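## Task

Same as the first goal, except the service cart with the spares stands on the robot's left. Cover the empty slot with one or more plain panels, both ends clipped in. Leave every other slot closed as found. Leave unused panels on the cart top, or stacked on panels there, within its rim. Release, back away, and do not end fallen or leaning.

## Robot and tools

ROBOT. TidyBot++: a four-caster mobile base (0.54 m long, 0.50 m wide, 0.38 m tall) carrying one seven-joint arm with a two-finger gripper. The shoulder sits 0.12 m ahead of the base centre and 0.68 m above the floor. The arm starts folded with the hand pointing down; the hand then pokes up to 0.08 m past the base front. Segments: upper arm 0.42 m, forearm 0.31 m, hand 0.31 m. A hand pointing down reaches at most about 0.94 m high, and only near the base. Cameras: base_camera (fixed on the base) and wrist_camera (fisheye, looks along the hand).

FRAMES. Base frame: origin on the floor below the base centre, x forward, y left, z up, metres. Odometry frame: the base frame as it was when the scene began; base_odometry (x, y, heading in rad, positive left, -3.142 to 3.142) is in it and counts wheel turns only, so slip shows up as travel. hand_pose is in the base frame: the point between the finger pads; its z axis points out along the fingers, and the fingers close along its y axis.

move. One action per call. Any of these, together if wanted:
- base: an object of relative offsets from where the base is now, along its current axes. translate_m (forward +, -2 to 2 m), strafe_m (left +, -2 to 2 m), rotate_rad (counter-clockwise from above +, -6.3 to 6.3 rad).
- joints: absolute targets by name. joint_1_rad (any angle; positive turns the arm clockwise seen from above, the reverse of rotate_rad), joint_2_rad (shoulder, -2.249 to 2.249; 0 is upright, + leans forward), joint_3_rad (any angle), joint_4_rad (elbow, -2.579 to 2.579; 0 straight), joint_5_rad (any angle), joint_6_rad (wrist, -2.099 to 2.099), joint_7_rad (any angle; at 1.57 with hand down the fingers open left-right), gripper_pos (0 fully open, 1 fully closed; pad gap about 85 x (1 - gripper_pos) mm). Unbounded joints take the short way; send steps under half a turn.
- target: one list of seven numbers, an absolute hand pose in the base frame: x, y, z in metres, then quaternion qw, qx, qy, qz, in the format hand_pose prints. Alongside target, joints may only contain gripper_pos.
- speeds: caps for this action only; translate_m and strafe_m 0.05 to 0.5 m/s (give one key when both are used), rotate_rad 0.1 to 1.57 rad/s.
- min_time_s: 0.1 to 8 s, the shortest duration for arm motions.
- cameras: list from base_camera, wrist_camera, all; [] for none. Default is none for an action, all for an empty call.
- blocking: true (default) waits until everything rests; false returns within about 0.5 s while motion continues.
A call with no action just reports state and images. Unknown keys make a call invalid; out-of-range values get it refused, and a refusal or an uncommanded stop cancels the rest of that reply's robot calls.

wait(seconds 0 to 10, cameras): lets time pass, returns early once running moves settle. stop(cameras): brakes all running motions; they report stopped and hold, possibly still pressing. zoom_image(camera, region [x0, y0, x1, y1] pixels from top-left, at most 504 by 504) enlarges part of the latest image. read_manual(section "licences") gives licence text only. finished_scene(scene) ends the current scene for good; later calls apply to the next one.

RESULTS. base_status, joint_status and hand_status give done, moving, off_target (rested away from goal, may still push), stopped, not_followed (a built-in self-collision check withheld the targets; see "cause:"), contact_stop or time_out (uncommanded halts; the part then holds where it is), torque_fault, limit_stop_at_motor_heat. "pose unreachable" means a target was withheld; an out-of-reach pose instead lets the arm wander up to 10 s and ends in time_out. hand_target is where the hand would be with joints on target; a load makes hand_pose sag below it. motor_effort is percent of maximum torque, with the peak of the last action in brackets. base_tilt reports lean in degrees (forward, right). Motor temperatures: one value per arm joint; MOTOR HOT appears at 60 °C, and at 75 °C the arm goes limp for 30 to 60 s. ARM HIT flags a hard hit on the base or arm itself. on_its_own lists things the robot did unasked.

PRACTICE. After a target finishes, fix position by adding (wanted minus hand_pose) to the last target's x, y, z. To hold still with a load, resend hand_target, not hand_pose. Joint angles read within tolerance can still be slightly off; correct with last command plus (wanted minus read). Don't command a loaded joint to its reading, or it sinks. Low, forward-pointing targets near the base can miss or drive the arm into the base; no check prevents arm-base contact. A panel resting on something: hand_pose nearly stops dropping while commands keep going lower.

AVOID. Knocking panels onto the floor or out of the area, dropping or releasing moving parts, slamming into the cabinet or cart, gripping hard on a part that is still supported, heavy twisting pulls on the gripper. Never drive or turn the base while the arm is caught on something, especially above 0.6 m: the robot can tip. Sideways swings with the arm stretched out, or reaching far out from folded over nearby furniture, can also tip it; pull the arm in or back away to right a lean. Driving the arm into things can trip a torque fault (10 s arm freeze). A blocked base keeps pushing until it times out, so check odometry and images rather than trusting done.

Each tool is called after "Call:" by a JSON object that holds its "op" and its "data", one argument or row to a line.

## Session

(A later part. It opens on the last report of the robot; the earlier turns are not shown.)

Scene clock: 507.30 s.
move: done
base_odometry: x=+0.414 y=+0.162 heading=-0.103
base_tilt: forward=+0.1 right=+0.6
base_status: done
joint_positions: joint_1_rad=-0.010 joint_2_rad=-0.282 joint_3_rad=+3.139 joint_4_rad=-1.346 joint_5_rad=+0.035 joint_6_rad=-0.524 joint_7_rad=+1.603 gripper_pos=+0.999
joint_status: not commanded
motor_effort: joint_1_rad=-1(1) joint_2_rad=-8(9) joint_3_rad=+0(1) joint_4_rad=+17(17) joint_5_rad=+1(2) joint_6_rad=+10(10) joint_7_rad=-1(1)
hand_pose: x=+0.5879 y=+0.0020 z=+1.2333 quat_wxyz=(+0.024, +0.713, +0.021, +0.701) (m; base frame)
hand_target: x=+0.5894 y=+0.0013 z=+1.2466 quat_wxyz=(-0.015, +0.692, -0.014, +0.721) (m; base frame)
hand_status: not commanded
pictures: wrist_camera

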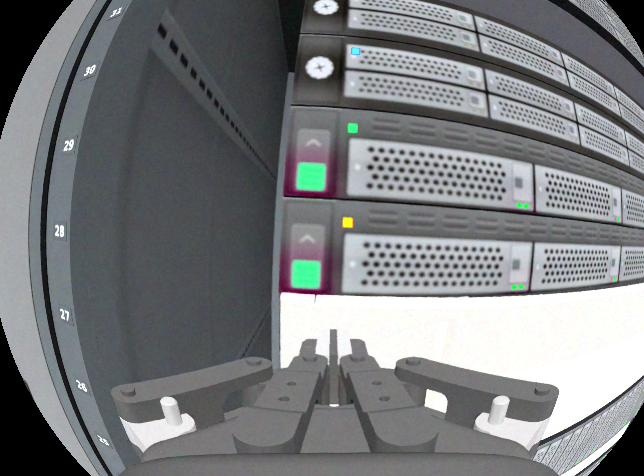

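Call:
{"op": "move", "data": {
  "base": {"translate_m": 0.004, "strafe_m": 0.00025},
  "speeds": {"translate_m": 0.05},
  "cameras": ["wrist_camera"]
}}

Call:
{"op": "zoom_image", "data": {
  "camera": "wrist_camera",
  "region": [240, 240, 440, 380]
}}

Call:
{"op": "move", "data": {
  "base": {"translate_m": 0.003, "strafe_m": 0.0002},
  "speeds": {"translate_m": 0.05},
  "cameras": ["wrist_camera"]
}}

Call:
{"op": "zoom_image", "data": {
  "camera": "wrist_camera",
  "region": [240, 240, 440, 380]
}}

Scene clock: 508.13 s.
move: done
base_odometry: x=+0.419 y=+0.162 heading=-0.102
base_tilt: forward=+0.1 right=+0.6
base_status: done
joint_positions: joint_1_rad=-0.010 joint_2_rad=-0.286 joint_3_rad=+3.139 joint_4_rad=-1.346 joint_5_rad=+0.035 joint_6_rad=-0.523 joint_7_rad=+1.603 gripper_pos=+0.999
joint_status: not commanded
motor_effort: joint_1_rad=-1(2) joint_2_rad=-8(9) joint_3_rad=+0(1) joint_4_rad=+17(17) joint_5_rad=+1(2) joint_6_rad=+10(10) joint_7_rad=+0(1)
hand_pose: x=+0.5856 y=+0.0020 z=+1.2353 quat_wxyz=(+0.024, +0.711, +0.021, +0.702) (m; base frame)
hand_target: x=+0.5894 y=+0.0013 z=+1.2466 quat_wxyz=(-0.015, +0.692, -0.014, +0.721) (m; base frame)
hand_status: not commanded
pictures: wrist_camera

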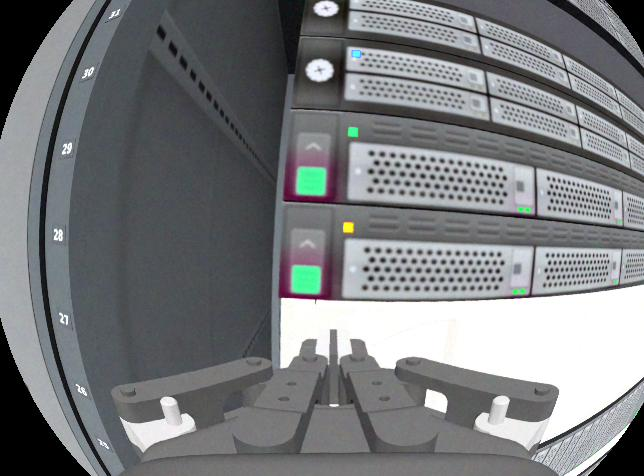

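Scaled by 2.520.

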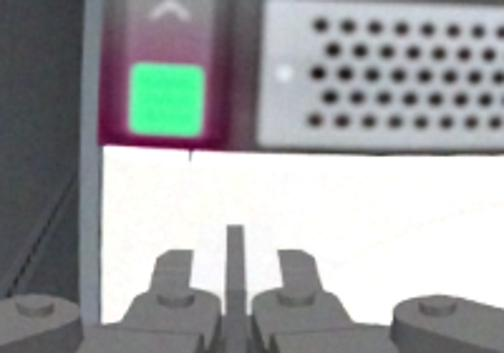

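Scene clock: 508.70 s.
move: done
base_odometry: x=+0.422 y=+0.162 heading=-0.102
base_tilt: forward=+0.1 right=+0.6
base_status: done
joint_positions: joint_1_rad=-0.010 joint_2_rad=-0.290 joint_3_rad=+3.139 joint_4_rad=-1.346 joint_5_rad=+0.035 joint_6_rad=-0.523 joint_7_rad=+1.603 gripper_pos=+0.999
joint_status: not commanded
motor_effort: joint_1_rad=-1(2) joint_2_rad=-8(9) joint_3_rad=+1(1) joint_4_rad=+17(18) joint_5_rad=+0(2) joint_6_rad=+10(12) joint_7_rad=-1(1)
hand_pose: x=+0.5838 y=+0.0020 z=+1.2370 quat_wxyz=(+0.024, +0.710, +0.021, +0.704) (m; base frame)
hand_target: x=+0.5894 y=+0.0013 z=+1.2466 quat_wxyz=(-0.015, +0.692, -0.014, +0.721) (m; base frame)
hand_status: not commanded
pictures: wrist_camera

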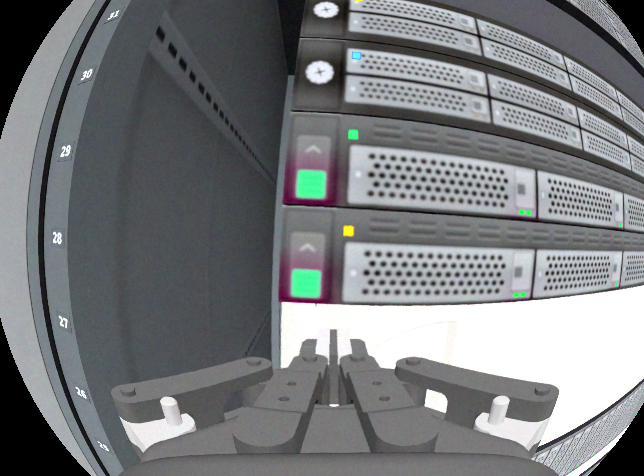

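Scaled by 2.520.

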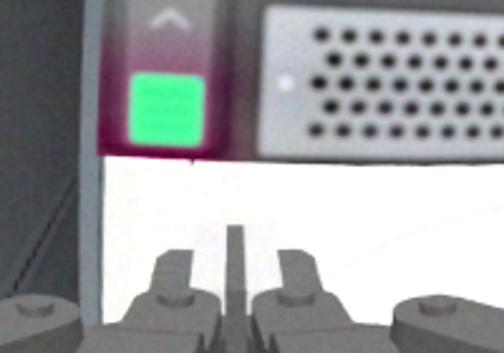

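Call:
{"op": "move", "data": {
  "joints": {"joint_2_rad": -0.26}
}}

Call:
{"op": "move", "data": {
  "joints": {"joint_2_rad": -0.24},
  "cameras": ["wrist_camera"]
}}

Call:
{"op": "zoom_image", "data": {
  "camera": "wrist_camera",
  "region": [240, 240, 440, 380]
}}

Scene clock: 509.50 s.
move: done
base_odometry: x=+0.422 y=+0.162 heading=-0.102
base_tilt: forward=+0.1 right=+0.6
base_status: not commanded
joint_positions: joint_1_rad=-0.010 joint_2_rad=-0.288 joint_3_rad=+3.139 joint_4_rad=-1.347 joint_5_rad=+0.035 joint_6_rad=-0.523 joint_7_rad=+1.603 gripper_pos=+0.999
joint_status: all done
motor_effort: joint_1_rad=-1(2) joint_2_rad=-4(8) joint_3_rad=+0(1) joint_4_rad=+16(17) joint_5_rad=+0(1) joint_6_rad=+10(11) joint_7_rad=-1(1)
hand_pose: x=+0.5849 y=+0.0020 z=+1.2360 quat_wxyz=(+0.024, +0.710, +0.021, +0.703) (m; base frame)
hand_target: x=+0.6028 y=+0.0013 z=+1.2352 quat_wxyz=(-0.015, +0.701, -0.014, +0.713) (m; base frame)
hand_status: not commanded
pictures: none

Scene clock: 510.07 s.
move: done
base_odometry: x=+0.422 y=+0.162 heading=-0.102
base_tilt: forward=+0.0 right=+0.6
base_status: not commanded
joint_positions: joint_1_rad=-0.010 joint_2_rad=-0.287 joint_3_rad=+3.139 joint_4_rad=-1.347 joint_5_rad=+0.035 joint_6_rad=-0.522 joint_7_rad=+1.603 gripper_pos=+0.999
joint_status: all done
motor_effort: joint_1_rad=-2(2) joint_2_rad=-1(5) joint_3_rad=+0(1) joint_4_rad=+15(16) joint_5_rad=+1(1) joint_6_rad=+10(11) joint_7_rad=+0(1)
hand_pose: x=+0.5854 y=+0.0020 z=+1.2358 quat_wxyz=(+0.024, +0.711, +0.021, +0.703) (m; base frame)
hand_target: x=+0.6138 y=+0.0013 z=+1.2254 quat_wxyz=(-0.014, +0.708, -0.014, +0.706) (m; base frame)
hand_status: not commanded
pictures: wrist_camera

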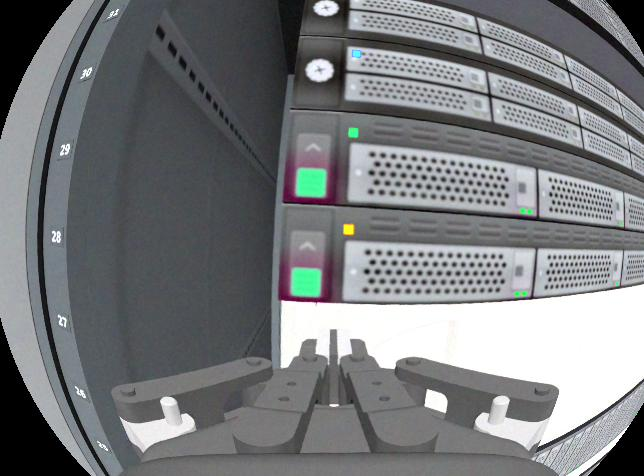

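Scaled by 2.520.

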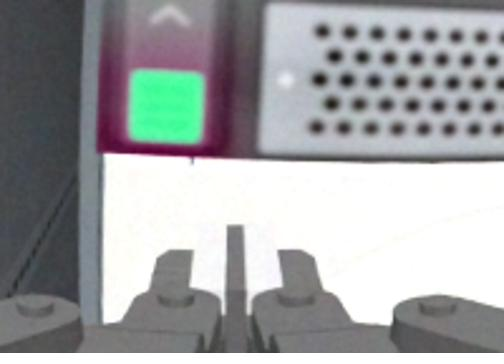

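Call:
{"op": "move", "data": {
  "joints": {"joint_2_rad": -0.21}
}}

Call:
{"op": "move", "data": {
  "joints": {"joint_2_rad": -0.18}
}}

Call:
{"op": "move", "data": {
  "joints": {"joint_2_rad": -0.155},
  "cameras": ["wrist_camera"]
}}

Call:
{"op": "zoom_image", "data": {
  "camera": "wrist_camera",
  "region": [240, 240, 440, 380]
}}

Scene clock: 513.10 s.
move: done
base_odometry: x=+0.421 y=+0.162 heading=-0.103
base_tilt: forward=+0.1 right=+0.6
base_status: not commanded
joint_positions: joint_1_rad=-0.010 joint_2_rad=-0.277 joint_3_rad=+3.139 joint_4_rad=-1.346 joint_5_rad=+0.035 joint_6_rad=-0.515 joint_7_rad=+1.603 gripper_pos=+0.999
joint_status: all done
motor_effort: joint_1_rad=-2(2) joint_2_rad=+1(2) joint_3_rad=-1(1) joint_4_rad=+13(15) joint_5_rad=+0(1) joint_6_rad=+9(10) joint_7_rad=-1(1)
hand_pose: x=+0.5909 y=+0.0020 z=+1.2334 quat_wxyz=(+0.024, +0.712, +0.021, +0.702) (m; base frame)
hand_target: x=+0.6299 y=+0.0013 z=+1.2103 quat_wxyz=(-0.014, +0.719, -0.015, +0.695) (m; base frame)
hand_status: not commanded
pictures: none

Scene clock: 513.73 s.
move: done
base_odometry: x=+0.421 y=+0.162 heading=-0.102
base_tilt: forward=+0.1 right=+0.6
base_status: not commanded
joint_positions: joint_1_rad=-0.010 joint_2_rad=-0.276 joint_3_rad=+3.139 joint_4_rad=-1.346 joint_5_rad=+0.035 joint_6_rad=-0.515 joint_7_rad=+1.603 gripper_pos=+0.999
joint_status: all done
motor_effort: joint_1_rad=-2(2) joint_2_rad=+5(6) joint_3_rad=-1(1) joint_4_rad=+13(14) joint_5_rad=+0(1) joint_6_rad=+10(10) joint_7_rad=-1(1)
hand_pose: x=+0.5914 y=+0.0020 z=+1.2331 quat_wxyz=(+0.024, +0.712, +0.021, +0.702) (m; base frame)
hand_target: x=+0.6455 y=+0.0013 z=+1.1947 quat_wxyz=(-0.014, +0.729, -0.015, +0.684) (m; base frame)
hand_status: not commanded
pictures: none

Scene clock: 514.33 s.
move: off_target
base_odometry: x=+0.421 y=+0.162 heading=-0.102
base_tilt: forward=+0.0 right=+0.6
base_status: not commanded
joint_positions: joint_1_rad=-0.010 joint_2_rad=-0.275 joint_3_rad=+3.139 joint_4_rad=-1.346 joint_5_rad=+0.035 joint_6_rad=-0.515 joint_7_rad=+1.603 gripper_pos=+0.999
joint_status: joint_2_rad off_target (ended at -0.275, target -0.155)
motor_effort: joint_1_rad=-2(2) joint_2_rad=+8(9) joint_3_rad=-1(1) joint_4_rad=+13(13) joint_5_rad=+0(1) joint_6_rad=+10(11) joint_7_rad=+0(1)
hand_pose: x=+0.5918 y=+0.0020 z=+1.2329 quat_wxyz=(+0.024, +0.712, +0.021, +0.702) (m; base frame)
hand_target: x=+0.6581 y=+0.0013 z=+1.1814 quat_wxyz=(-0.014, +0.737, -0.015, +0.675) (m; base frame)
hand_status: not commanded
pictures: wrist_camera

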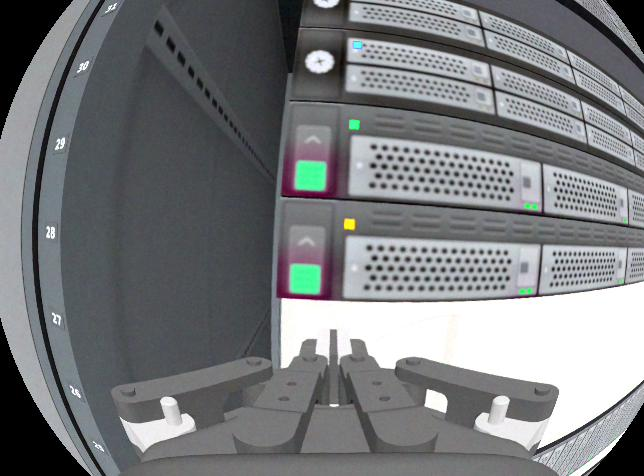

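Scaled by 2.520.

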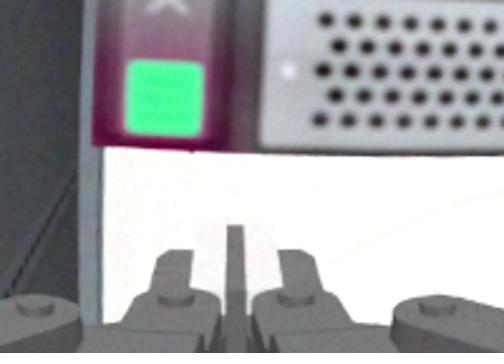

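Call:
{"op": "move", "data": {
  "joints": {"joint_2_rad": -0.12}
}}

Call:
{"op": "move", "data": {
  "joints": {"joint_2_rad": -0.09},
  "cameras": ["wrist_camera"]
}}

Call:
{"op": "zoom_image", "data": {
  "camera": "wrist_camera",
  "region": [240, 240, 440, 380]
}}

Scene clock: 517.27 s.
move: off_target
base_odometry: x=+0.421 y=+0.162 heading=-0.102
base_tilt: forward=+0.0 right=+0.6
base_status: not commanded
joint_positions: joint_1_rad=-0.010 joint_2_rad=-0.274 joint_3_rad=+3.139 joint_4_rad=-1.346 joint_5_rad=+0.035 joint_6_rad=-0.515 joint_7_rad=+1.603 gripper_pos=+0.999
joint_status: joint_2_rad off_target (ended at -0.274, target -0.120)
motor_effort: joint_1_rad=-2(2) joint_2_rad=+13(14) joint_3_rad=+0(1) joint_4_rad=+12(12) joint_5_rad=+0(1) joint_6_rad=+11(12) joint_7_rad=+0(1)
hand_pose: x=+0.5924 y=+0.0020 z=+1.2326 quat_wxyz=(+0.024, +0.712, +0.021, +0.701) (m; base frame)
hand_target: x=+0.6753 y=+0.0013 z=+1.1622 quat_wxyz=(-0.013, +0.749, -0.015, +0.662) (m; base frame)
hand_status: not commanded
pictures: none

Scene clock: 517.90 s.
move: off_target
base_odometry: x=+0.421 y=+0.162 heading=-0.102
base_tilt: forward=+0.0 right=+0.6
base_status: not commanded
joint_positions: joint_1_rad=-0.010 joint_2_rad=-0.273 joint_3_rad=+3.139 joint_4_rad=-1.345 joint_5_rad=+0.035 joint_6_rad=-0.515 joint_7_rad=+1.603 gripper_pos=+0.999
joint_status: joint_2_rad off_target (ended at -0.273, target -0.090)
motor_effort: joint_1_rad=-2(2) joint_2_rad=+18(18) joint_3_rad=+0(0) joint_4_rad=+11(12) joint_5_rad=+1(1) joint_6_rad=+13(13) joint_7_rad=-1(1)
hand_pose: x=+0.5929 y=+0.0020 z=+1.2323 quat_wxyz=(+0.024, +0.712, +0.021, +0.701) (m; base frame)
hand_target: x=+0.6894 y=+0.0013 z=+1.1453 quat_wxyz=(-0.013, +0.759, -0.015, +0.651) (m; base frame)
hand_status: not commanded
pictures: wrist_camera

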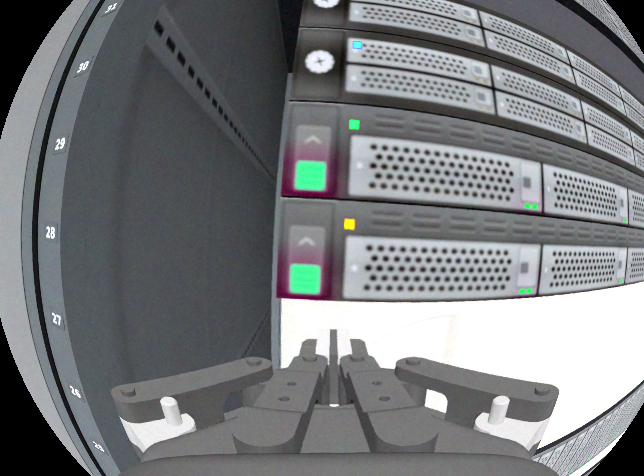

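Scaled by 2.520.

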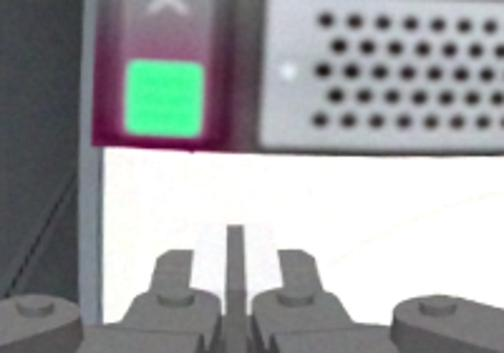

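Call:
{"op": "move", "data": {
  "joints": {"joint_2_rad": -0.3}
}}

Call:
{"op": "move", "data": {
  "base": {"translate_m": -0.08, "strafe_m": -0.005},
  "speeds": {"translate_m": 0.15},
  "cameras": ["wrist_camera"]
}}

Call:
{"op": "zoom_image", "data": {
  "camera": "wrist_camera",
  "region": [260, 230, 480, 400]
}}

Scene clock: 520.13 s.
move: done
base_odometry: x=+0.421 y=+0.162 heading=-0.102
base_tilt: forward=+0.1 right=+0.6
base_status: not commanded
joint_positions: joint_1_rad=-0.010 joint_2_rad=-0.279 joint_3_rad=+3.139 joint_4_rad=-1.346 joint_5_rad=+0.035 joint_6_rad=-0.515 joint_7_rad=+1.603 gripper_pos=+0.999
joint_status: all done
motor_effort: joint_1_rad=-1(2) joint_2_rad=-8(19) joint_3_rad=+0(1) joint_4_rad=+17(17) joint_5_rad=+1(2) joint_6_rad=+10(15) joint_7_rad=-1(1)
hand_pose: x=+0.5897 y=+0.0020 z=+1.2346 quat_wxyz=(+0.024, +0.711, +0.021, +0.703) (m; base frame)
hand_target: x=+0.5803 y=+0.0013 z=+1.2541 quat_wxyz=(-0.015, +0.687, -0.014, +0.727) (m; base frame)
hand_status: not commanded
pictures: none

Scene clock: 521.33 s.
move: done
base_odometry: x=+0.341 y=+0.165 heading=-0.103
base_tilt: forward=+0.1 right=+0.6
base_status: done
joint_positions: joint_1_rad=-0.010 joint_2_rad=-0.301 joint_3_rad=+3.139 joint_4_rad=-1.347 joint_5_rad=+0.035 joint_6_rad=-0.515 joint_7_rad=+1.603 gripper_pos=+0.999
joint_status: not commanded
motor_effort: joint_1_rad=-1(2) joint_2_rad=-8(12) joint_3_rad=+0(1) joint_4_rad=+17(18) joint_5_rad=+1(2) joint_6_rad=+10(10) joint_7_rad=+0(1)
hand_pose: x=+0.5777 y=+0.0019 z=+1.2444 quat_wxyz=(+0.024, +0.703, +0.020, +0.710) (m; base frame)
hand_target: x=+0.5803 y=+0.0013 z=+1.2541 quat_wxyz=(-0.015, +0.687, -0.014, +0.727) (m; base frame)
hand_status: not commanded
pictures: wrist_camera

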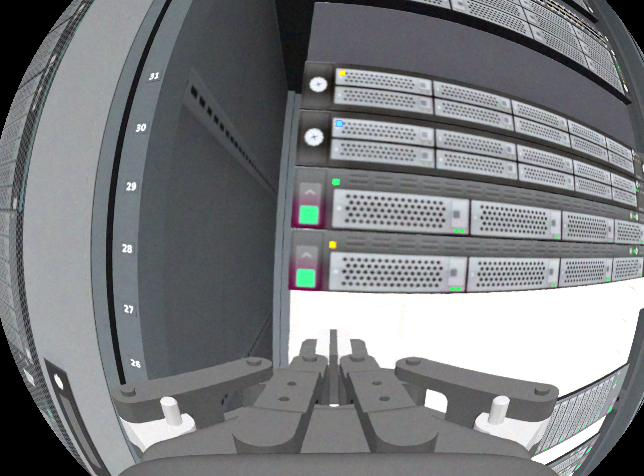

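Scaled by 2.291.

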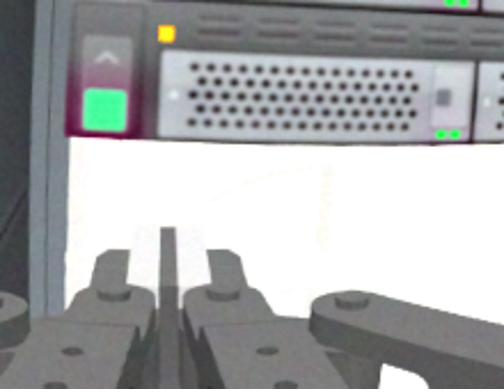

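Call:
{"op": "move", "data": {
  "base": {"translate_m": 0.0252, "strafe_m": -0.399},
  "speeds": {"translate_m": 0.3},
  "joints": {"joint_7_rad": -0.045, "gripper_pos": 0.2, "joint_2_rad": -0.285},
  "cameras": ["wrist_camera"]
}}

Scene clock: 523.80 s.
move: done
base_odometry: x=+0.326 y=-0.235 heading=-0.102
base_tilt: forward=+0.1 right=+0.6
base_status: done
joint_positions: joint_1_rad=-0.010 joint_2_rad=-0.301 joint_3_rad=+3.139 joint_4_rad=-1.347 joint_5_rad=+0.035 joint_6_rad=-0.515 joint_7_rad=+0.028 gripper_pos=+0.200
joint_status: all done
motor_effort: joint_1_rad=-1(2) joint_2_rad=-8(9) joint_3_rad=+0(2) joint_4_rad=+17(17) joint_5_rad=+1(2) joint_6_rad=+10(10) joint_7_rad=-1(1)
hand_pose: x=+0.5777 y=+0.0017 z=+1.2444 quat_wxyz=(-0.486, +0.511, -0.484, +0.519) (m; base frame)
hand_target: x=+0.5888 y=+0.0013 z=+1.2471 quat_wxyz=(-0.522, +0.478, -0.500, +0.499) (m; base frame)
hand_status: not commanded
pictures: wrist_camera

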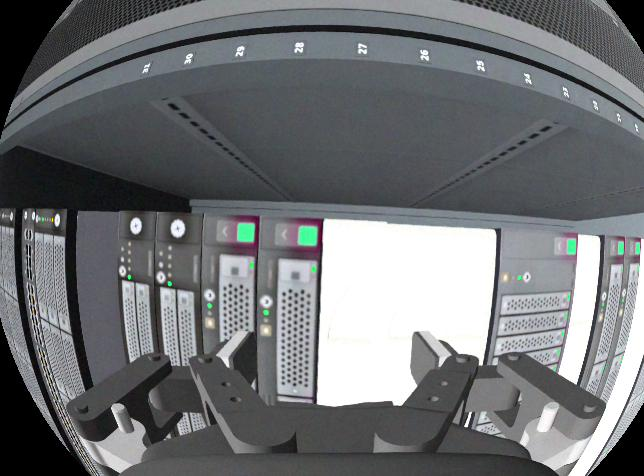

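Call:
{"op": "zoom_image", "data": {
  "camera": "wrist_camera",
  "region": [290, 195, 510, 345]
}}

Scaled by 2.291.

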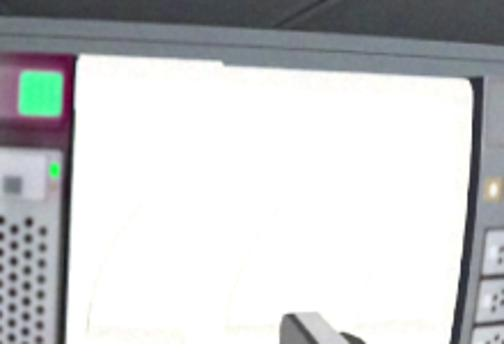

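Call:
{"op": "move", "data": {
  "base": {"translate_m": 0.045, "strafe_m": 0.0028},
  "speeds": {"translate_m": 0.15},
  "joints": {"joint_7_rad": -0.07, "gripper_pos": 0.15, "joint_2_rad": -0.268},
  "cameras": ["wrist_camera"]
}}

Call:
{"op": "zoom_image", "data": {
  "camera": "wrist_camera",
  "region": [270, 150, 470, 290]
}}

Scene clock: 525.60 s.
move: done
base_odometry: x=+0.371 y=-0.237 heading=-0.102
base_tilt: forward=+0.0 right=+0.6
base_status: done
joint_positions: joint_1_rad=-0.010 joint_2_rad=-0.273 joint_3_rad=+3.139 joint_4_rad=-1.348 joint_5_rad=+0.035 joint_6_rad=-0.515 joint_7_rad=+0.000 gripper_pos=+0.150
joint_status: all done
motor_effort: joint_1_rad=-1(1) joint_2_rad=-9(12) joint_3_rad=+0(1) joint_4_rad=+17(18) joint_5_rad=+1(2) joint_6_rad=+10(10) joint_7_rad=-1(1)
hand_pose: x=+0.5934 y=+0.0019 z=+1.2306 quat_wxyz=(-0.486, +0.511, -0.498, +0.504) (m; base frame)
hand_target: x=+0.5984 y=+0.0013 z=+1.2390 quat_wxyz=(-0.524, +0.476, -0.511, +0.488) (m; base frame)
hand_status: not commanded
pictures: wrist_camera

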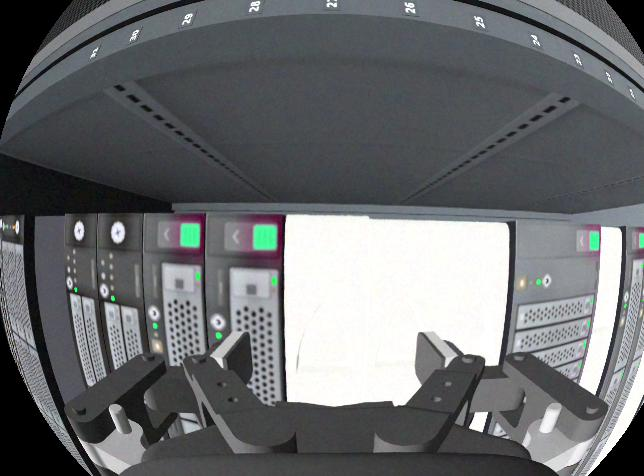

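Scaled by 2.520.

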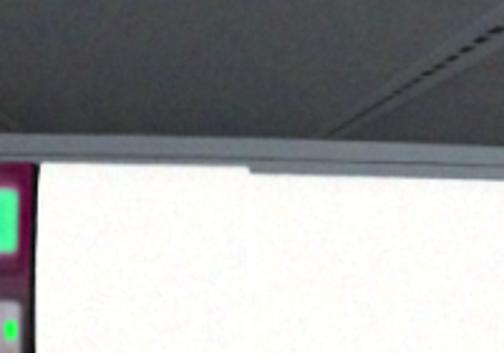

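Call:
{"op": "move", "data": {
  "base": {"translate_m": 0.0016, "strafe_m": -0.026},
  "speeds": {"translate_m": 0.15},
  "joints": {"joint_7_rad": 1.56, "gripper_pos": 1.0, "joint_2_rad": -0.288},
  "cameras": ["wrist_camera"]
}}

Call:
{"op": "zoom_image", "data": {
  "camera": "wrist_camera",
  "region": [240, 230, 460, 400]
}}

Scene clock: 528.80 s.
move: done
base_odometry: x=+0.370 y=-0.263 heading=-0.102
base_tilt: forward=+0.1 right=+0.6
base_status: done
joint_positions: joint_1_rad=-0.010 joint_2_rad=-0.273 joint_3_rad=+3.141 joint_4_rad=-1.348 joint_5_rad=+0.035 joint_6_rad=-0.515 joint_7_rad=+1.487 gripper_pos=+0.999
joint_status: all done
motor_effort: joint_1_rad=-1(2) joint_2_rad=-9(10) joint_3_rad=+1(3) joint_4_rad=+17(17) joint_5_rad=+1(2) joint_6_rad=+9(11) joint_7_rad=+0(1)
hand_pose: x=+0.5934 y=+0.0012 z=+1.2307 quat_wxyz=(-0.016, +0.713, -0.021, +0.700) (m; base frame)
hand_target: x=+0.5871 y=+0.0013 z=+1.2485 quat_wxyz=(-0.004, +0.691, -0.004, +0.723) (m; base frame)
hand_status: not commanded
pictures: wrist_camera

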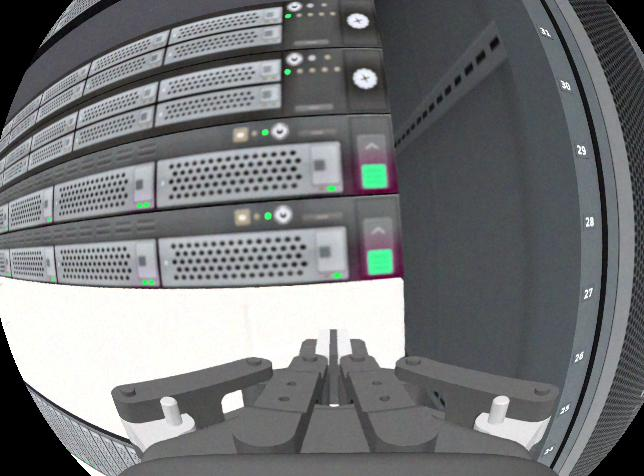

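Scaled by 2.291.

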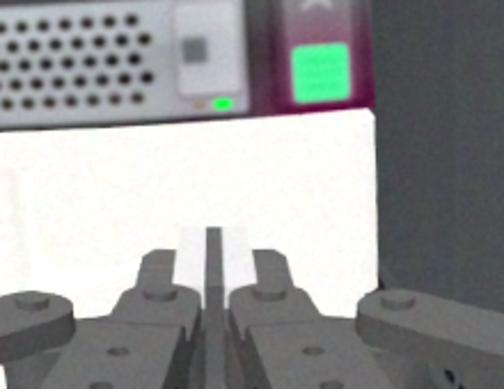

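Call:
{"op": "move", "data": {
  "base": {"translate_m": 0.012, "strafe_m": 0.0008},
  "speeds": {"translate_m": 0.1}
}}

Call:
{"op": "move", "data": {
  "base": {"translate_m": 0.003, "strafe_m": 0.0002},
  "speeds": {"translate_m": 0.05}
}}

Call:
{"op": "move", "data": {
  "base": {"translate_m": 0.003, "strafe_m": 0.0002},
  "speeds": {"translate_m": 0.05},
  "cameras": ["wrist_camera"]
}}

Call:
{"op": "zoom_image", "data": {
  "camera": "wrist_camera",
  "region": [240, 230, 460, 400]
}}

Scene clock: 529.77 s.
move: done
base_odometry: x=+0.382 y=-0.263 heading=-0.103
base_tilt: forward=+0.1 right=+0.6
base_status: done
joint_positions: joint_1_rad=-0.010 joint_2_rad=-0.280 joint_3_rad=+3.141 joint_4_rad=-1.348 joint_5_rad=+0.035 joint_6_rad=-0.515 joint_7_rad=+1.487 gripper_pos=+0.999
joint_status: not commanded
motor_effort: joint_1_rad=-1(1) joint_2_rad=-9(12) joint_3_rad=+0(1) joint_4_rad=+17(18) joint_5_rad=+1(2) joint_6_rad=+10(10) joint_7_rad=-1(1)
hand_pose: x=+0.5892 y=+0.0011 z=+1.2342 quat_wxyz=(-0.016, +0.711, -0.021, +0.703) (m; base frame)
hand_target: x=+0.5871 y=+0.0013 z=+1.2485 quat_wxyz=(-0.004, +0.691, -0.004, +0.723) (m; base frame)
hand_status: not commanded
pictures: none

Scene clock: 530.33 s.
move: done
base_odometry: x=+0.385 y=-0.264 heading=-0.103
base_tilt: forward=+0.1 right=+0.6
base_status: done
joint_positions: joint_1_rad=-0.010 joint_2_rad=-0.282 joint_3_rad=+3.141 joint_4_rad=-1.348 joint_5_rad=+0.035 joint_6_rad=-0.515 joint_7_rad=+1.487 gripper_pos=+0.999
joint_status: not commanded
motor_effort: joint_1_rad=-1(1) joint_2_rad=-8(13) joint_3_rad=+0(2) joint_4_rad=+17(18) joint_5_rad=+0(2) joint_6_rad=+10(11) joint_7_rad=-1(1)
hand_pose: x=+0.5885 y=+0.0011 z=+1.2348 quat_wxyz=(-0.016, +0.710, -0.021, +0.703) (m; base frame)
hand_target: x=+0.5871 y=+0.0013 z=+1.2485 quat_wxyz=(-0.004, +0.691, -0.004, +0.723) (m; base frame)
hand_status: not commanded
pictures: none

Scene clock: 530.90 s.
move: done
base_odometry: x=+0.388 y=-0.264 heading=-0.103
base_tilt: forward=+0.1 right=+0.6
base_status: done
joint_positions: joint_1_rad=-0.010 joint_2_rad=-0.283 joint_3_rad=+3.141 joint_4_rad=-1.348 joint_5_rad=+0.035 joint_6_rad=-0.515 joint_7_rad=+1.487 gripper_pos=+0.999
joint_status: not commanded
motor_effort: joint_1_rad=-1(2) joint_2_rad=-8(12) joint_3_rad=+0(2) joint_4_rad=+17(18) joint_5_rad=+0(2) joint_6_rad=+10(10) joint_7_rad=-1(1)
hand_pose: x=+0.5879 y=+0.0011 z=+1.2353 quat_wxyz=(-0.016, +0.710, -0.021, +0.704) (m; base frame)
hand_target: x=+0.5871 y=+0.0013 z=+1.2485 quat_wxyz=(-0.004, +0.691, -0.004, +0.723) (m; base frame)
hand_status: not commanded
pictures: wrist_camera

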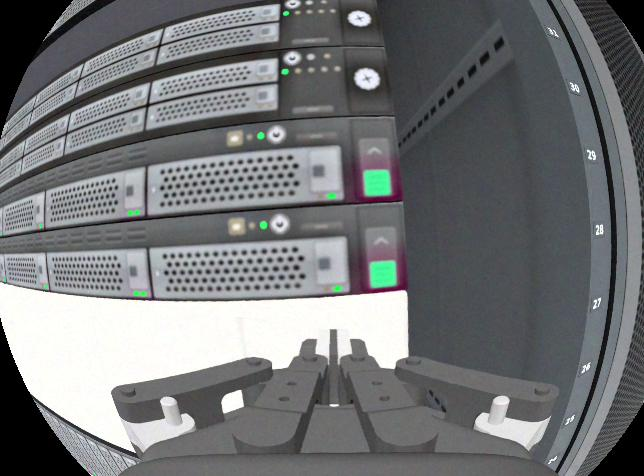

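Scaled by 2.291.

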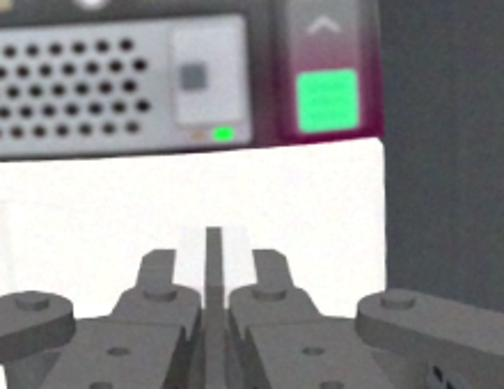

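Call:
{"op": "move", "data": {
  "base": {"translate_m": 0.004, "strafe_m": 0.00025},
  "speeds": {"translate_m": 0.05}
}}

Call:
{"op": "move", "data": {
  "base": {"translate_m": 0.004, "strafe_m": 0.00025},
  "speeds": {"translate_m": 0.05},
  "cameras": ["wrist_camera"]
}}

Call:
{"op": "zoom_image", "data": {
  "camera": "wrist_camera",
  "region": [240, 230, 460, 400]
}}

Scene clock: 531.83 s.
move: done
base_odometry: x=+0.392 y=-0.264 heading=-0.103
base_tilt: forward=+0.1 right=+0.6
base_status: done
joint_positions: joint_1_rad=-0.010 joint_2_rad=-0.284 joint_3_rad=+3.141 joint_4_rad=-1.348 joint_5_rad=+0.035 joint_6_rad=-0.515 joint_7_rad=+1.487 gripper_pos=+0.999
joint_status: not commanded
motor_effort: joint_1_rad=-1(1) joint_2_rad=-9(12) joint_3_rad=+0(1) joint_4_rad=+17(18) joint_5_rad=+1(2) joint_6_rad=+10(10) joint_7_rad=-1(1)
hand_pose: x=+0.5872 y=+0.0011 z=+1.2358 quat_wxyz=(-0.016, +0.710, -0.021, +0.704) (m; base frame)
hand_target: x=+0.5871 y=+0.0013 z=+1.2485 quat_wxyz=(-0.004, +0.691, -0.004, +0.723) (m; base frame)
hand_status: not commanded
pictures: none

Scene clock: 532.43 s.
move: done
base_odometry: x=+0.396 y=-0.264 heading=-0.103
base_tilt: forward=+0.1 right=+0.6
base_status: done
joint_positions: joint_1_rad=-0.010 joint_2_rad=-0.286 joint_3_rad=+3.141 joint_4_rad=-1.348 joint_5_rad=+0.035 joint_6_rad=-0.515 joint_7_rad=+1.487 gripper_pos=+0.999
joint_status: not commanded
motor_effort: joint_1_rad=-1(2) joint_2_rad=-8(11) joint_3_rad=+1(1) joint_4_rad=+17(17) joint_5_rad=+1(2) joint_6_rad=+10(10) joint_7_rad=+0(1)
hand_pose: x=+0.5864 y=+0.0011 z=+1.2365 quat_wxyz=(-0.016, +0.709, -0.021, +0.705) (m; base frame)
hand_target: x=+0.5871 y=+0.0013 z=+1.2485 quat_wxyz=(-0.004, +0.691, -0.004, +0.723) (m; base frame)
hand_status: not commanded
pictures: wrist_camera

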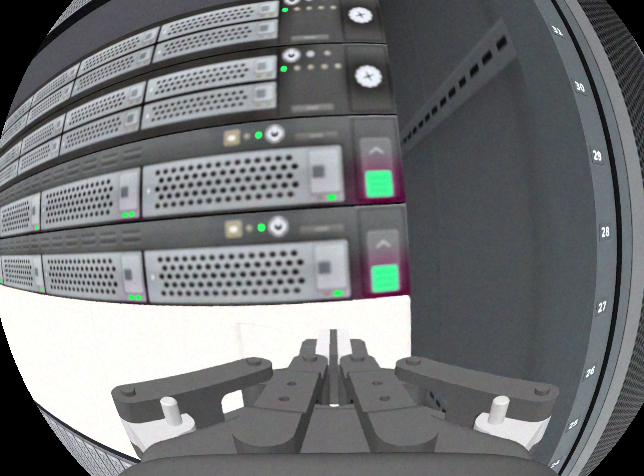

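Scaled by 2.291.

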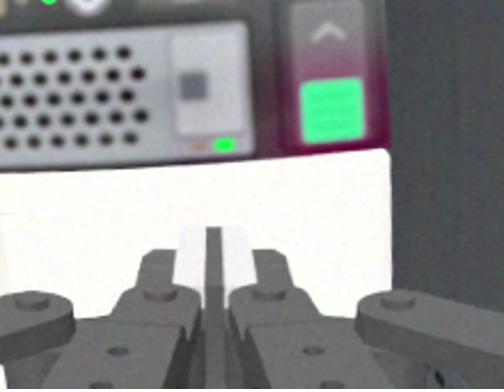

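Call:
{"op": "move", "data": {
  "base": {"translate_m": 0.004, "strafe_m": 0.00025},
  "speeds": {"translate_m": 0.05}
}}

Call:
{"op": "move", "data": {
  "base": {"translate_m": 0.003, "strafe_m": 0.0002},
  "speeds": {"translate_m": 0.05}
}}

Call:
{"op": "move", "data": {
  "base": {"translate_m": 0.003, "strafe_m": 0.0002},
  "speeds": {"translate_m": 0.05},
  "cameras": ["wrist_camera"]
}}

Call:
{"op": "zoom_image", "data": {
  "camera": "wrist_camera",
  "region": [240, 230, 460, 400]
}}

Scene clock: 533.23 s.
move: done
base_odometry: x=+0.400 y=-0.265 heading=-0.103
base_tilt: forward=+0.1 right=+0.6
base_status: done
joint_positions: joint_1_rad=-0.010 joint_2_rad=-0.290 joint_3_rad=+3.141 joint_4_rad=-1.348 joint_5_rad=+0.035 joint_6_rad=-0.515 joint_7_rad=+1.487 gripper_pos=+0.999
joint_status: not commanded
motor_effort: joint_1_rad=-1(1) joint_2_rad=-7(8) joint_3_rad=+0(1) joint_4_rad=+17(17) joint_5_rad=+1(2) joint_6_rad=+9(11) joint_7_rad=+0(1)
hand_pose: x=+0.5842 y=+0.0011 z=+1.2384 quat_wxyz=(-0.016, +0.708, -0.021, +0.706) (m; base frame)
hand_target: x=+0.5871 y=+0.0013 z=+1.2485 quat_wxyz=(-0.004, +0.691, -0.004, +0.723) (m; base frame)
hand_status: not commanded
pictures: none

Scene clock: 533.80 s.
move: done
base_odometry: x=+0.403 y=-0.265 heading=-0.103
base_tilt: forward=+0.1 right=+0.6
base_status: done
joint_positions: joint_1_rad=-0.010 joint_2_rad=-0.293 joint_3_rad=+3.141 joint_4_rad=-1.348 joint_5_rad=+0.035 joint_6_rad=-0.514 joint_7_rad=+1.487 gripper_pos=+0.999
joint_status: not commanded
motor_effort: joint_1_rad=-1(1) joint_2_rad=-7(8) joint_3_rad=+0(1) joint_4_rad=+17(18) joint_5_rad=+0(2) joint_6_rad=+10(13) joint_7_rad=-1(1)
hand_pose: x=+0.5820 y=+0.0011 z=+1.2402 quat_wxyz=(-0.016, +0.706, -0.021, +0.708) (m; base frame)
hand_target: x=+0.5871 y=+0.0013 z=+1.2485 quat_wxyz=(-0.004, +0.691, -0.004, +0.723) (m; base frame)
hand_status: not commanded
pictures: none

Scene clock: 534.37 s.
move: done
base_odometry: x=+0.406 y=-0.265 heading=-0.103
base_tilt: forward=+0.1 right=+0.6
base_status: done
joint_positions: joint_1_rad=-0.010 joint_2_rad=-0.297 joint_3_rad=+3.141 joint_4_rad=-1.348 joint_5_rad=+0.035 joint_6_rad=-0.514 joint_7_rad=+1.487 gripper_pos=+0.999
joint_status: not commanded
motor_effort: joint_1_rad=-1(1) joint_2_rad=-6(8) joint_3_rad=+1(1) joint_4_rad=+16(17) joint_5_rad=+1(2) joint_6_rad=+10(13) joint_7_rad=-1(1)
hand_pose: x=+0.5800 y=+0.0010 z=+1.2419 quat_wxyz=(-0.016, +0.705, -0.021, +0.709) (m; base frame)
hand_target: x=+0.5871 y=+0.0013 z=+1.2485 quat_wxyz=(-0.004, +0.691, -0.004, +0.723) (m; base frame)
hand_status: not commanded
pictures: wrist_camera

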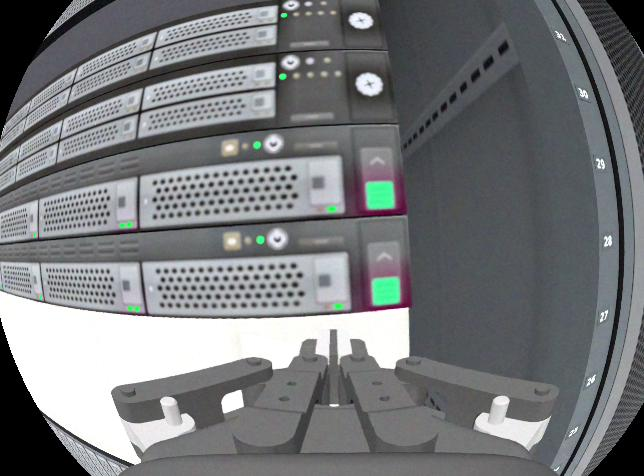

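Scaled by 2.291.

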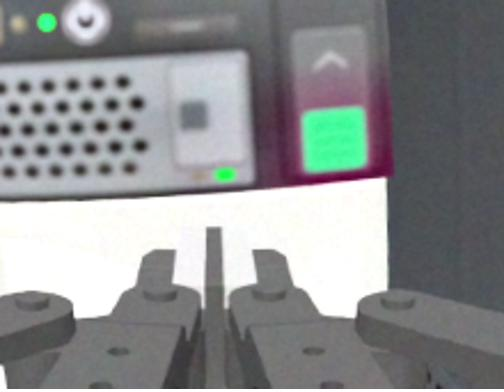

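Call:
{"op": "move", "data": {
  "joints": {"joint_2_rad": -0.26}
}}

Call:
{"op": "move", "data": {
  "joints": {"joint_2_rad": -0.23}
}}

Call:
{"op": "move", "data": {
  "joints": {"joint_2_rad": -0.2},
  "cameras": ["wrist_camera"]
}}

Call:
{"op": "zoom_image", "data": {
  "camera": "wrist_camera",
  "region": [240, 230, 460, 400]
}}

Scene clock: 535.20 s.
move: done
base_odometry: x=+0.406 y=-0.265 heading=-0.103
base_tilt: forward=+0.1 right=+0.6
base_status: not commanded
joint_positions: joint_1_rad=-0.010 joint_2_rad=-0.296 joint_3_rad=+3.141 joint_4_rad=-1.348 joint_5_rad=+0.035 joint_6_rad=-0.514 joint_7_rad=+1.487 gripper_pos=+0.999
joint_status: all done
motor_effort: joint_1_rad=-1(2) joint_2_rad=-3(6) joint_3_rad=+1(1) joint_4_rad=+15(17) joint_5_rad=+1(1) joint_6_rad=+9(10) joint_7_rad=+0(1)
hand_pose: x=+0.5806 y=+0.0011 z=+1.2415 quat_wxyz=(-0.016, +0.705, -0.021, +0.709) (m; base frame)
hand_target: x=+0.6028 y=+0.0013 z=+1.2351 quat_wxyz=(-0.004, +0.701, -0.004, +0.713) (m; base frame)
hand_status: not commanded
pictures: none

Scene clock: 535.83 s.
move: done
base_odometry: x=+0.406 y=-0.265 heading=-0.103
base_tilt: forward=+0.1 right=+0.6
base_status: not commanded
joint_positions: joint_1_rad=-0.010 joint_2_rad=-0.293 joint_3_rad=+3.141 joint_4_rad=-1.348 joint_5_rad=+0.035 joint_6_rad=-0.512 joint_7_rad=+1.487 gripper_pos=+0.999
joint_status: all done
motor_effort: joint_1_rad=+0(1) joint_2_rad=+1(4) joint_3_rad=+2(2) joint_4_rad=+14(15) joint_5_rad=+2(2) joint_6_rad=+9(10) joint_7_rad=+0(1)
hand_pose: x=+0.5823 y=+0.0011 z=+1.2406 quat_wxyz=(-0.016, +0.706, -0.021, +0.708) (m; base frame)
hand_target: x=+0.6192 y=+0.0013 z=+1.2204 quat_wxyz=(-0.004, +0.712, -0.004, +0.702) (m; base frame)
hand_status: not commanded
pictures: none

Scene clock: 536.47 s.
move: done
base_odometry: x=+0.406 y=-0.265 heading=-0.103
base_tilt: forward=+0.1 right=+0.6
base_status: not commanded
joint_positions: joint_1_rad=-0.010 joint_2_rad=-0.291 joint_3_rad=+3.141 joint_4_rad=-1.347 joint_5_rad=+0.035 joint_6_rad=-0.512 joint_7_rad=+1.487 gripper_pos=+0.999
joint_status: all done
motor_effort: joint_1_rad=+1(1) joint_2_rad=+4(5) joint_3_rad=+3(3) joint_4_rad=+13(14) joint_5_rad=+2(3) joint_6_rad=+10(10) joint_7_rad=-1(1)
hand_pose: x=+0.5833 y=+0.0011 z=+1.2404 quat_wxyz=(-0.016, +0.706, -0.021, +0.708) (m; base frame)
hand_target: x=+0.6351 y=+0.0013 z=+1.2051 quat_wxyz=(-0.004, +0.722, -0.004, +0.692) (m; base frame)
hand_status: not commanded
pictures: wrist_camera

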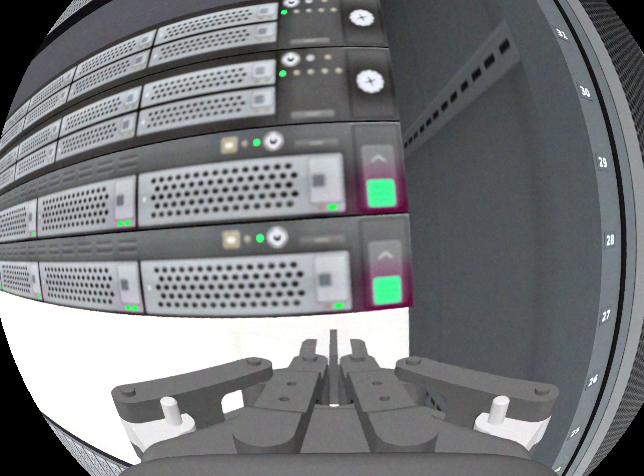

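Scaled by 2.291.

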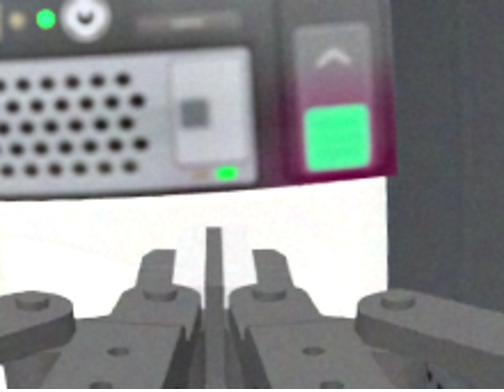

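Call:
{"op": "move", "data": {
  "joints": {"joint_2_rad": -0.17}
}}

Call:
{"op": "move", "data": {
  "joints": {"joint_2_rad": -0.14}
}}

Call:
{"op": "move", "data": {
  "joints": {"joint_2_rad": -0.11},
  "cameras": ["wrist_camera"]
}}

Call:
{"op": "zoom_image", "data": {
  "camera": "wrist_camera",
  "region": [240, 230, 460, 400]
}}

Scene clock: 537.27 s.
move: off_target
base_odometry: x=+0.406 y=-0.265 heading=-0.103
base_tilt: forward=+0.0 right=+0.6
base_status: not commanded
joint_positions: joint_1_rad=-0.009 joint_2_rad=-0.278 joint_3_rad=+3.141 joint_4_rad=-1.342 joint_5_rad=+0.035 joint_6_rad=-0.509 joint_7_rad=+1.487 gripper_pos=+0.999
joint_status: joint_2_rad off_target (ended at -0.278, target -0.170)
motor_effort: joint_1_rad=+0(2) joint_2_rad=+9(11) joint_3_rad=+1(3) joint_4_rad=+13(14) joint_5_rad=+2(3) joint_6_rad=+11(12) joint_7_rad=+0(1)
hand_pose: x=+0.5896 y=+0.0011 z=+1.2385 quat_wxyz=(-0.016, +0.707, -0.021, +0.706) (m; base frame)
hand_target: x=+0.6506 y=+0.0013 z=+1.1894 quat_wxyz=(-0.004, +0.732, -0.004, +0.681) (m; base frame)
hand_status: not commanded
pictures: none

Scene clock: 537.90 s.
move: off_target
base_odometry: x=+0.406 y=-0.265 heading=-0.103
base_tilt: forward=+0.0 right=+0.6
base_status: not commanded
joint_positions: joint_1_rad=-0.009 joint_2_rad=-0.277 joint_3_rad=+3.141 joint_4_rad=-1.342 joint_5_rad=+0.035 joint_6_rad=-0.509 joint_7_rad=+1.487 gripper_pos=+0.999
joint_status: joint_2_rad off_target (ended at -0.277, target -0.140)
motor_effort: joint_1_rad=+0(0) joint_2_rad=+14(15) joint_3_rad=+2(2) joint_4_rad=+14(14) joint_5_rad=+1(2) joint_6_rad=+14(14) joint_7_rad=+0(1)
hand_pose: x=+0.5900 y=+0.0011 z=+1.2382 quat_wxyz=(-0.016, +0.708, -0.021, +0.706) (m; base frame)
hand_target: x=+0.6656 y=+0.0013 z=+1.1733 quat_wxyz=(-0.004, +0.743, -0.004, +0.670) (m; base frame)
hand_status: not commanded
pictures: none

Scene clock: 538.53 s.
move: off_target
base_odometry: x=+0.406 y=-0.265 heading=-0.103
base_tilt: forward=+0.0 right=+0.6
base_status: not commanded
joint_positions: joint_1_rad=-0.009 joint_2_rad=-0.276 joint_3_rad=+3.141 joint_4_rad=-1.342 joint_5_rad=+0.035 joint_6_rad=-0.509 joint_7_rad=+1.487 gripper_pos=+0.999
joint_status: joint_2_rad off_target (ended at -0.276, target -0.110)
motor_effort: joint_1_rad=-1(1) joint_2_rad=+17(18) joint_3_rad=+2(2) joint_4_rad=+13(14) joint_5_rad=+1(2) joint_6_rad=+14(15) joint_7_rad=+0(1)
hand_pose: x=+0.5904 y=+0.0011 z=+1.2380 quat_wxyz=(-0.016, +0.708, -0.021, +0.706) (m; base frame)
hand_target: x=+0.6801 y=+0.0013 z=+1.1566 quat_wxyz=(-0.004, +0.753, -0.004, +0.658) (m; base frame)
hand_status: not commanded
pictures: wrist_camera

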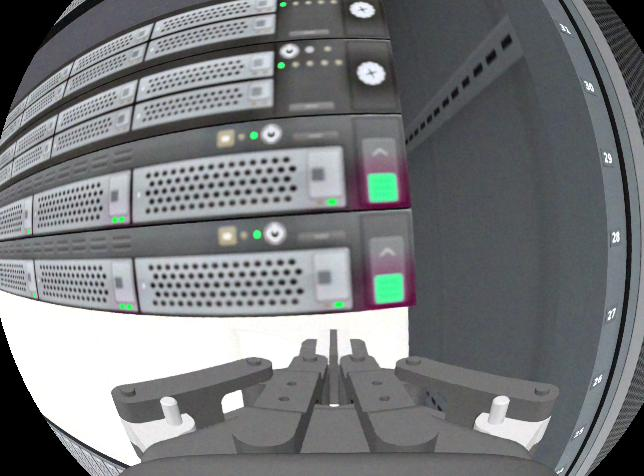

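Scaled by 2.291.

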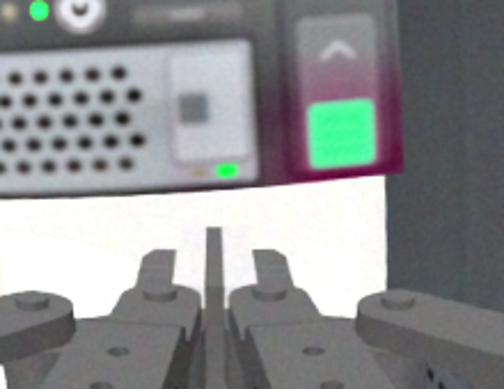

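Call:
{"op": "move", "data": {
  "joints": {"joint_2_rad": -0.08}
}}

Call:
{"op": "move", "data": {
  "joints": {"joint_2_rad": -0.3}
}}

Call:
{"op": "move", "data": {
  "base": {"translate_m": -0.12, "strafe_m": -0.0076},
  "speeds": {"translate_m": 0.2},
  "cameras": ["wrist_camera"]
}}

Call:
{"op": "zoom_image", "data": {
  "camera": "wrist_camera",
  "region": [220, 210, 440, 380]
}}

Scene clock: 539.33 s.
move: off_target
base_odometry: x=+0.406 y=-0.265 heading=-0.103
base_tilt: forward=+0.0 right=+0.6
base_status: not commanded
joint_positions: joint_1_rad=-0.009 joint_2_rad=-0.276 joint_3_rad=+3.141 joint_4_rad=-1.341 joint_5_rad=+0.035 joint_6_rad=-0.509 joint_7_rad=+1.487 gripper_pos=+0.999
joint_status: joint_2_rad off_target (ended at -0.276, target -0.080)
motor_effort: joint_1_rad=+0(0) joint_2_rad=+20(21) joint_3_rad=+2(2) joint_4_rad=+12(13) joint_5_rad=+1(2) joint_6_rad=+15(15) joint_7_rad=-1(1)
hand_pose: x=+0.5909 y=+0.0011 z=+1.2378 quat_wxyz=(-0.016, +0.708, -0.021, +0.706) (m; base frame)
hand_target: x=+0.6941 y=+0.0013 z=+1.1396 quat_wxyz=(-0.003, +0.762, -0.004, +0.647) (m; base frame)
hand_status: not commanded
pictures: none

Scene clock: 540.57 s.
move: done
base_odometry: x=+0.406 y=-0.265 heading=-0.103
base_tilt: forward=+0.1 right=+0.6
base_status: not commanded
joint_positions: joint_1_rad=-0.009 joint_2_rad=-0.282 joint_3_rad=+3.141 joint_4_rad=-1.343 joint_5_rad=+0.035 joint_6_rad=-0.509 joint_7_rad=+1.487 gripper_pos=+0.999
joint_status: all done
motor_effort: joint_1_rad=-1(1) joint_2_rad=-8(20) joint_3_rad=+0(2) joint_4_rad=+17(17) joint_5_rad=+1(2) joint_6_rad=+10(17) joint_7_rad=-1(1)
hand_pose: x=+0.5875 y=+0.0011 z=+1.2397 quat_wxyz=(-0.016, +0.706, -0.021, +0.707) (m; base frame)
hand_target: x=+0.5803 y=+0.0013 z=+1.2541 quat_wxyz=(-0.004, +0.687, -0.004, +0.727) (m; base frame)
hand_status: not commanded
pictures: none

Scene clock: 541.97 s.
move: done
base_odometry: x=+0.286 y=-0.261 heading=-0.103
base_tilt: forward=+0.0 right=+0.6
base_status: done
joint_positions: joint_1_rad=-0.009 joint_2_rad=-0.302 joint_3_rad=+3.141 joint_4_rad=-1.344 joint_5_rad=+0.035 joint_6_rad=-0.509 joint_7_rad=+1.487 gripper_pos=+0.999
joint_status: not commanded
motor_effort: joint_1_rad=-1(1) joint_2_rad=-8(11) joint_3_rad=+0(1) joint_4_rad=+17(18) joint_5_rad=+1(2) joint_6_rad=+10(10) joint_7_rad=+0(1)
hand_pose: x=+0.5768 y=+0.0010 z=+1.2480 quat_wxyz=(-0.016, +0.700, -0.021, +0.714) (m; base frame)
hand_target: x=+0.5803 y=+0.0013 z=+1.2541 quat_wxyz=(-0.004, +0.687, -0.004, +0.727) (m; base frame)
hand_status: not commanded
pictures: wrist_camera

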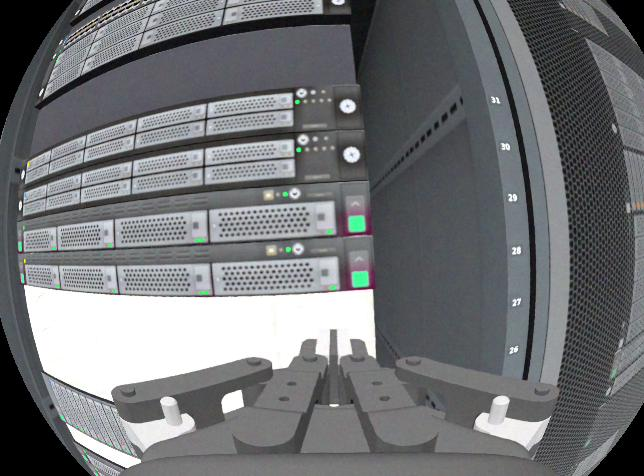

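Scaled by 2.291.

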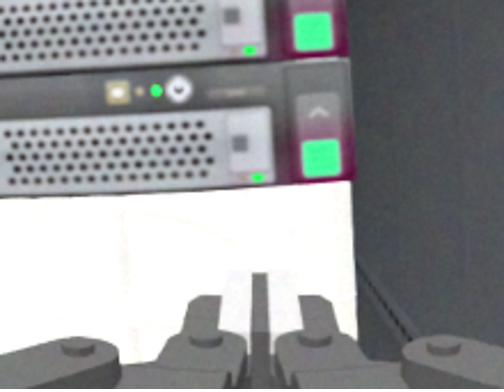

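Call:
{"op": "move", "data": {
  "base": {"translate_m": -0.28, "strafe_m": 0.17},
  "cameras": ["wrist_camera"]
}}

Call:
{"op": "zoom_image", "data": {
  "camera": "wrist_camera",
  "region": [150, 190, 500, 340]
}}

Scene clock: 543.97 s.
move: done
base_odometry: x=+0.025 y=-0.063 heading=-0.103
base_tilt: forward=+0.0 right=+0.6
base_status: done
joint_positions: joint_1_rad=-0.009 joint_2_rad=-0.310 joint_3_rad=+3.140 joint_4_rad=-1.345 joint_5_rad=+0.035 joint_6_rad=-0.509 joint_7_rad=+1.487 gripper_pos=+0.999
joint_status: not commanded
motor_effort: joint_1_rad=-1(2) joint_2_rad=-7(11) joint_3_rad=+0(2) joint_4_rad=+17(18) joint_5_rad=+1(2) joint_6_rad=+10(10) joint_7_rad=+0(1)
hand_pose: x=+0.5723 y=+0.0010 z=+1.2512 quat_wxyz=(-0.017, +0.697, -0.021, +0.716) (m; base frame)
hand_target: x=+0.5803 y=+0.0013 z=+1.2541 quat_wxyz=(-0.004, +0.687, -0.004, +0.727) (m; base frame)
hand_status: not commanded
pictures: wrist_camera

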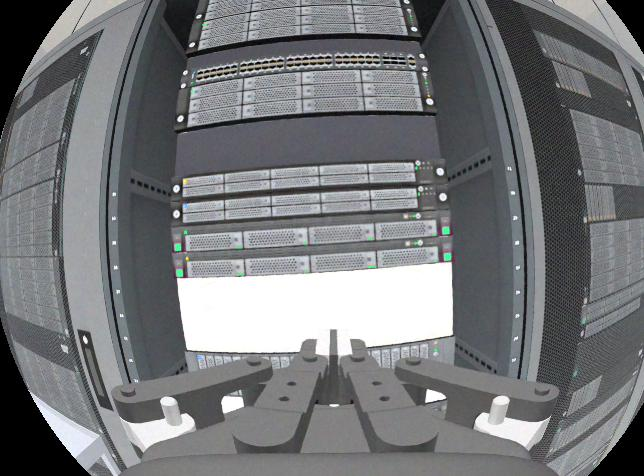

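Scaled by 1.440.

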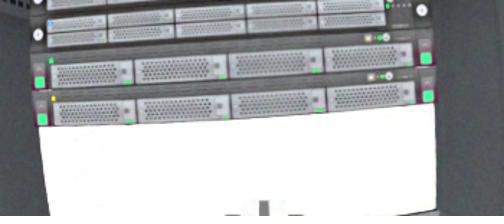

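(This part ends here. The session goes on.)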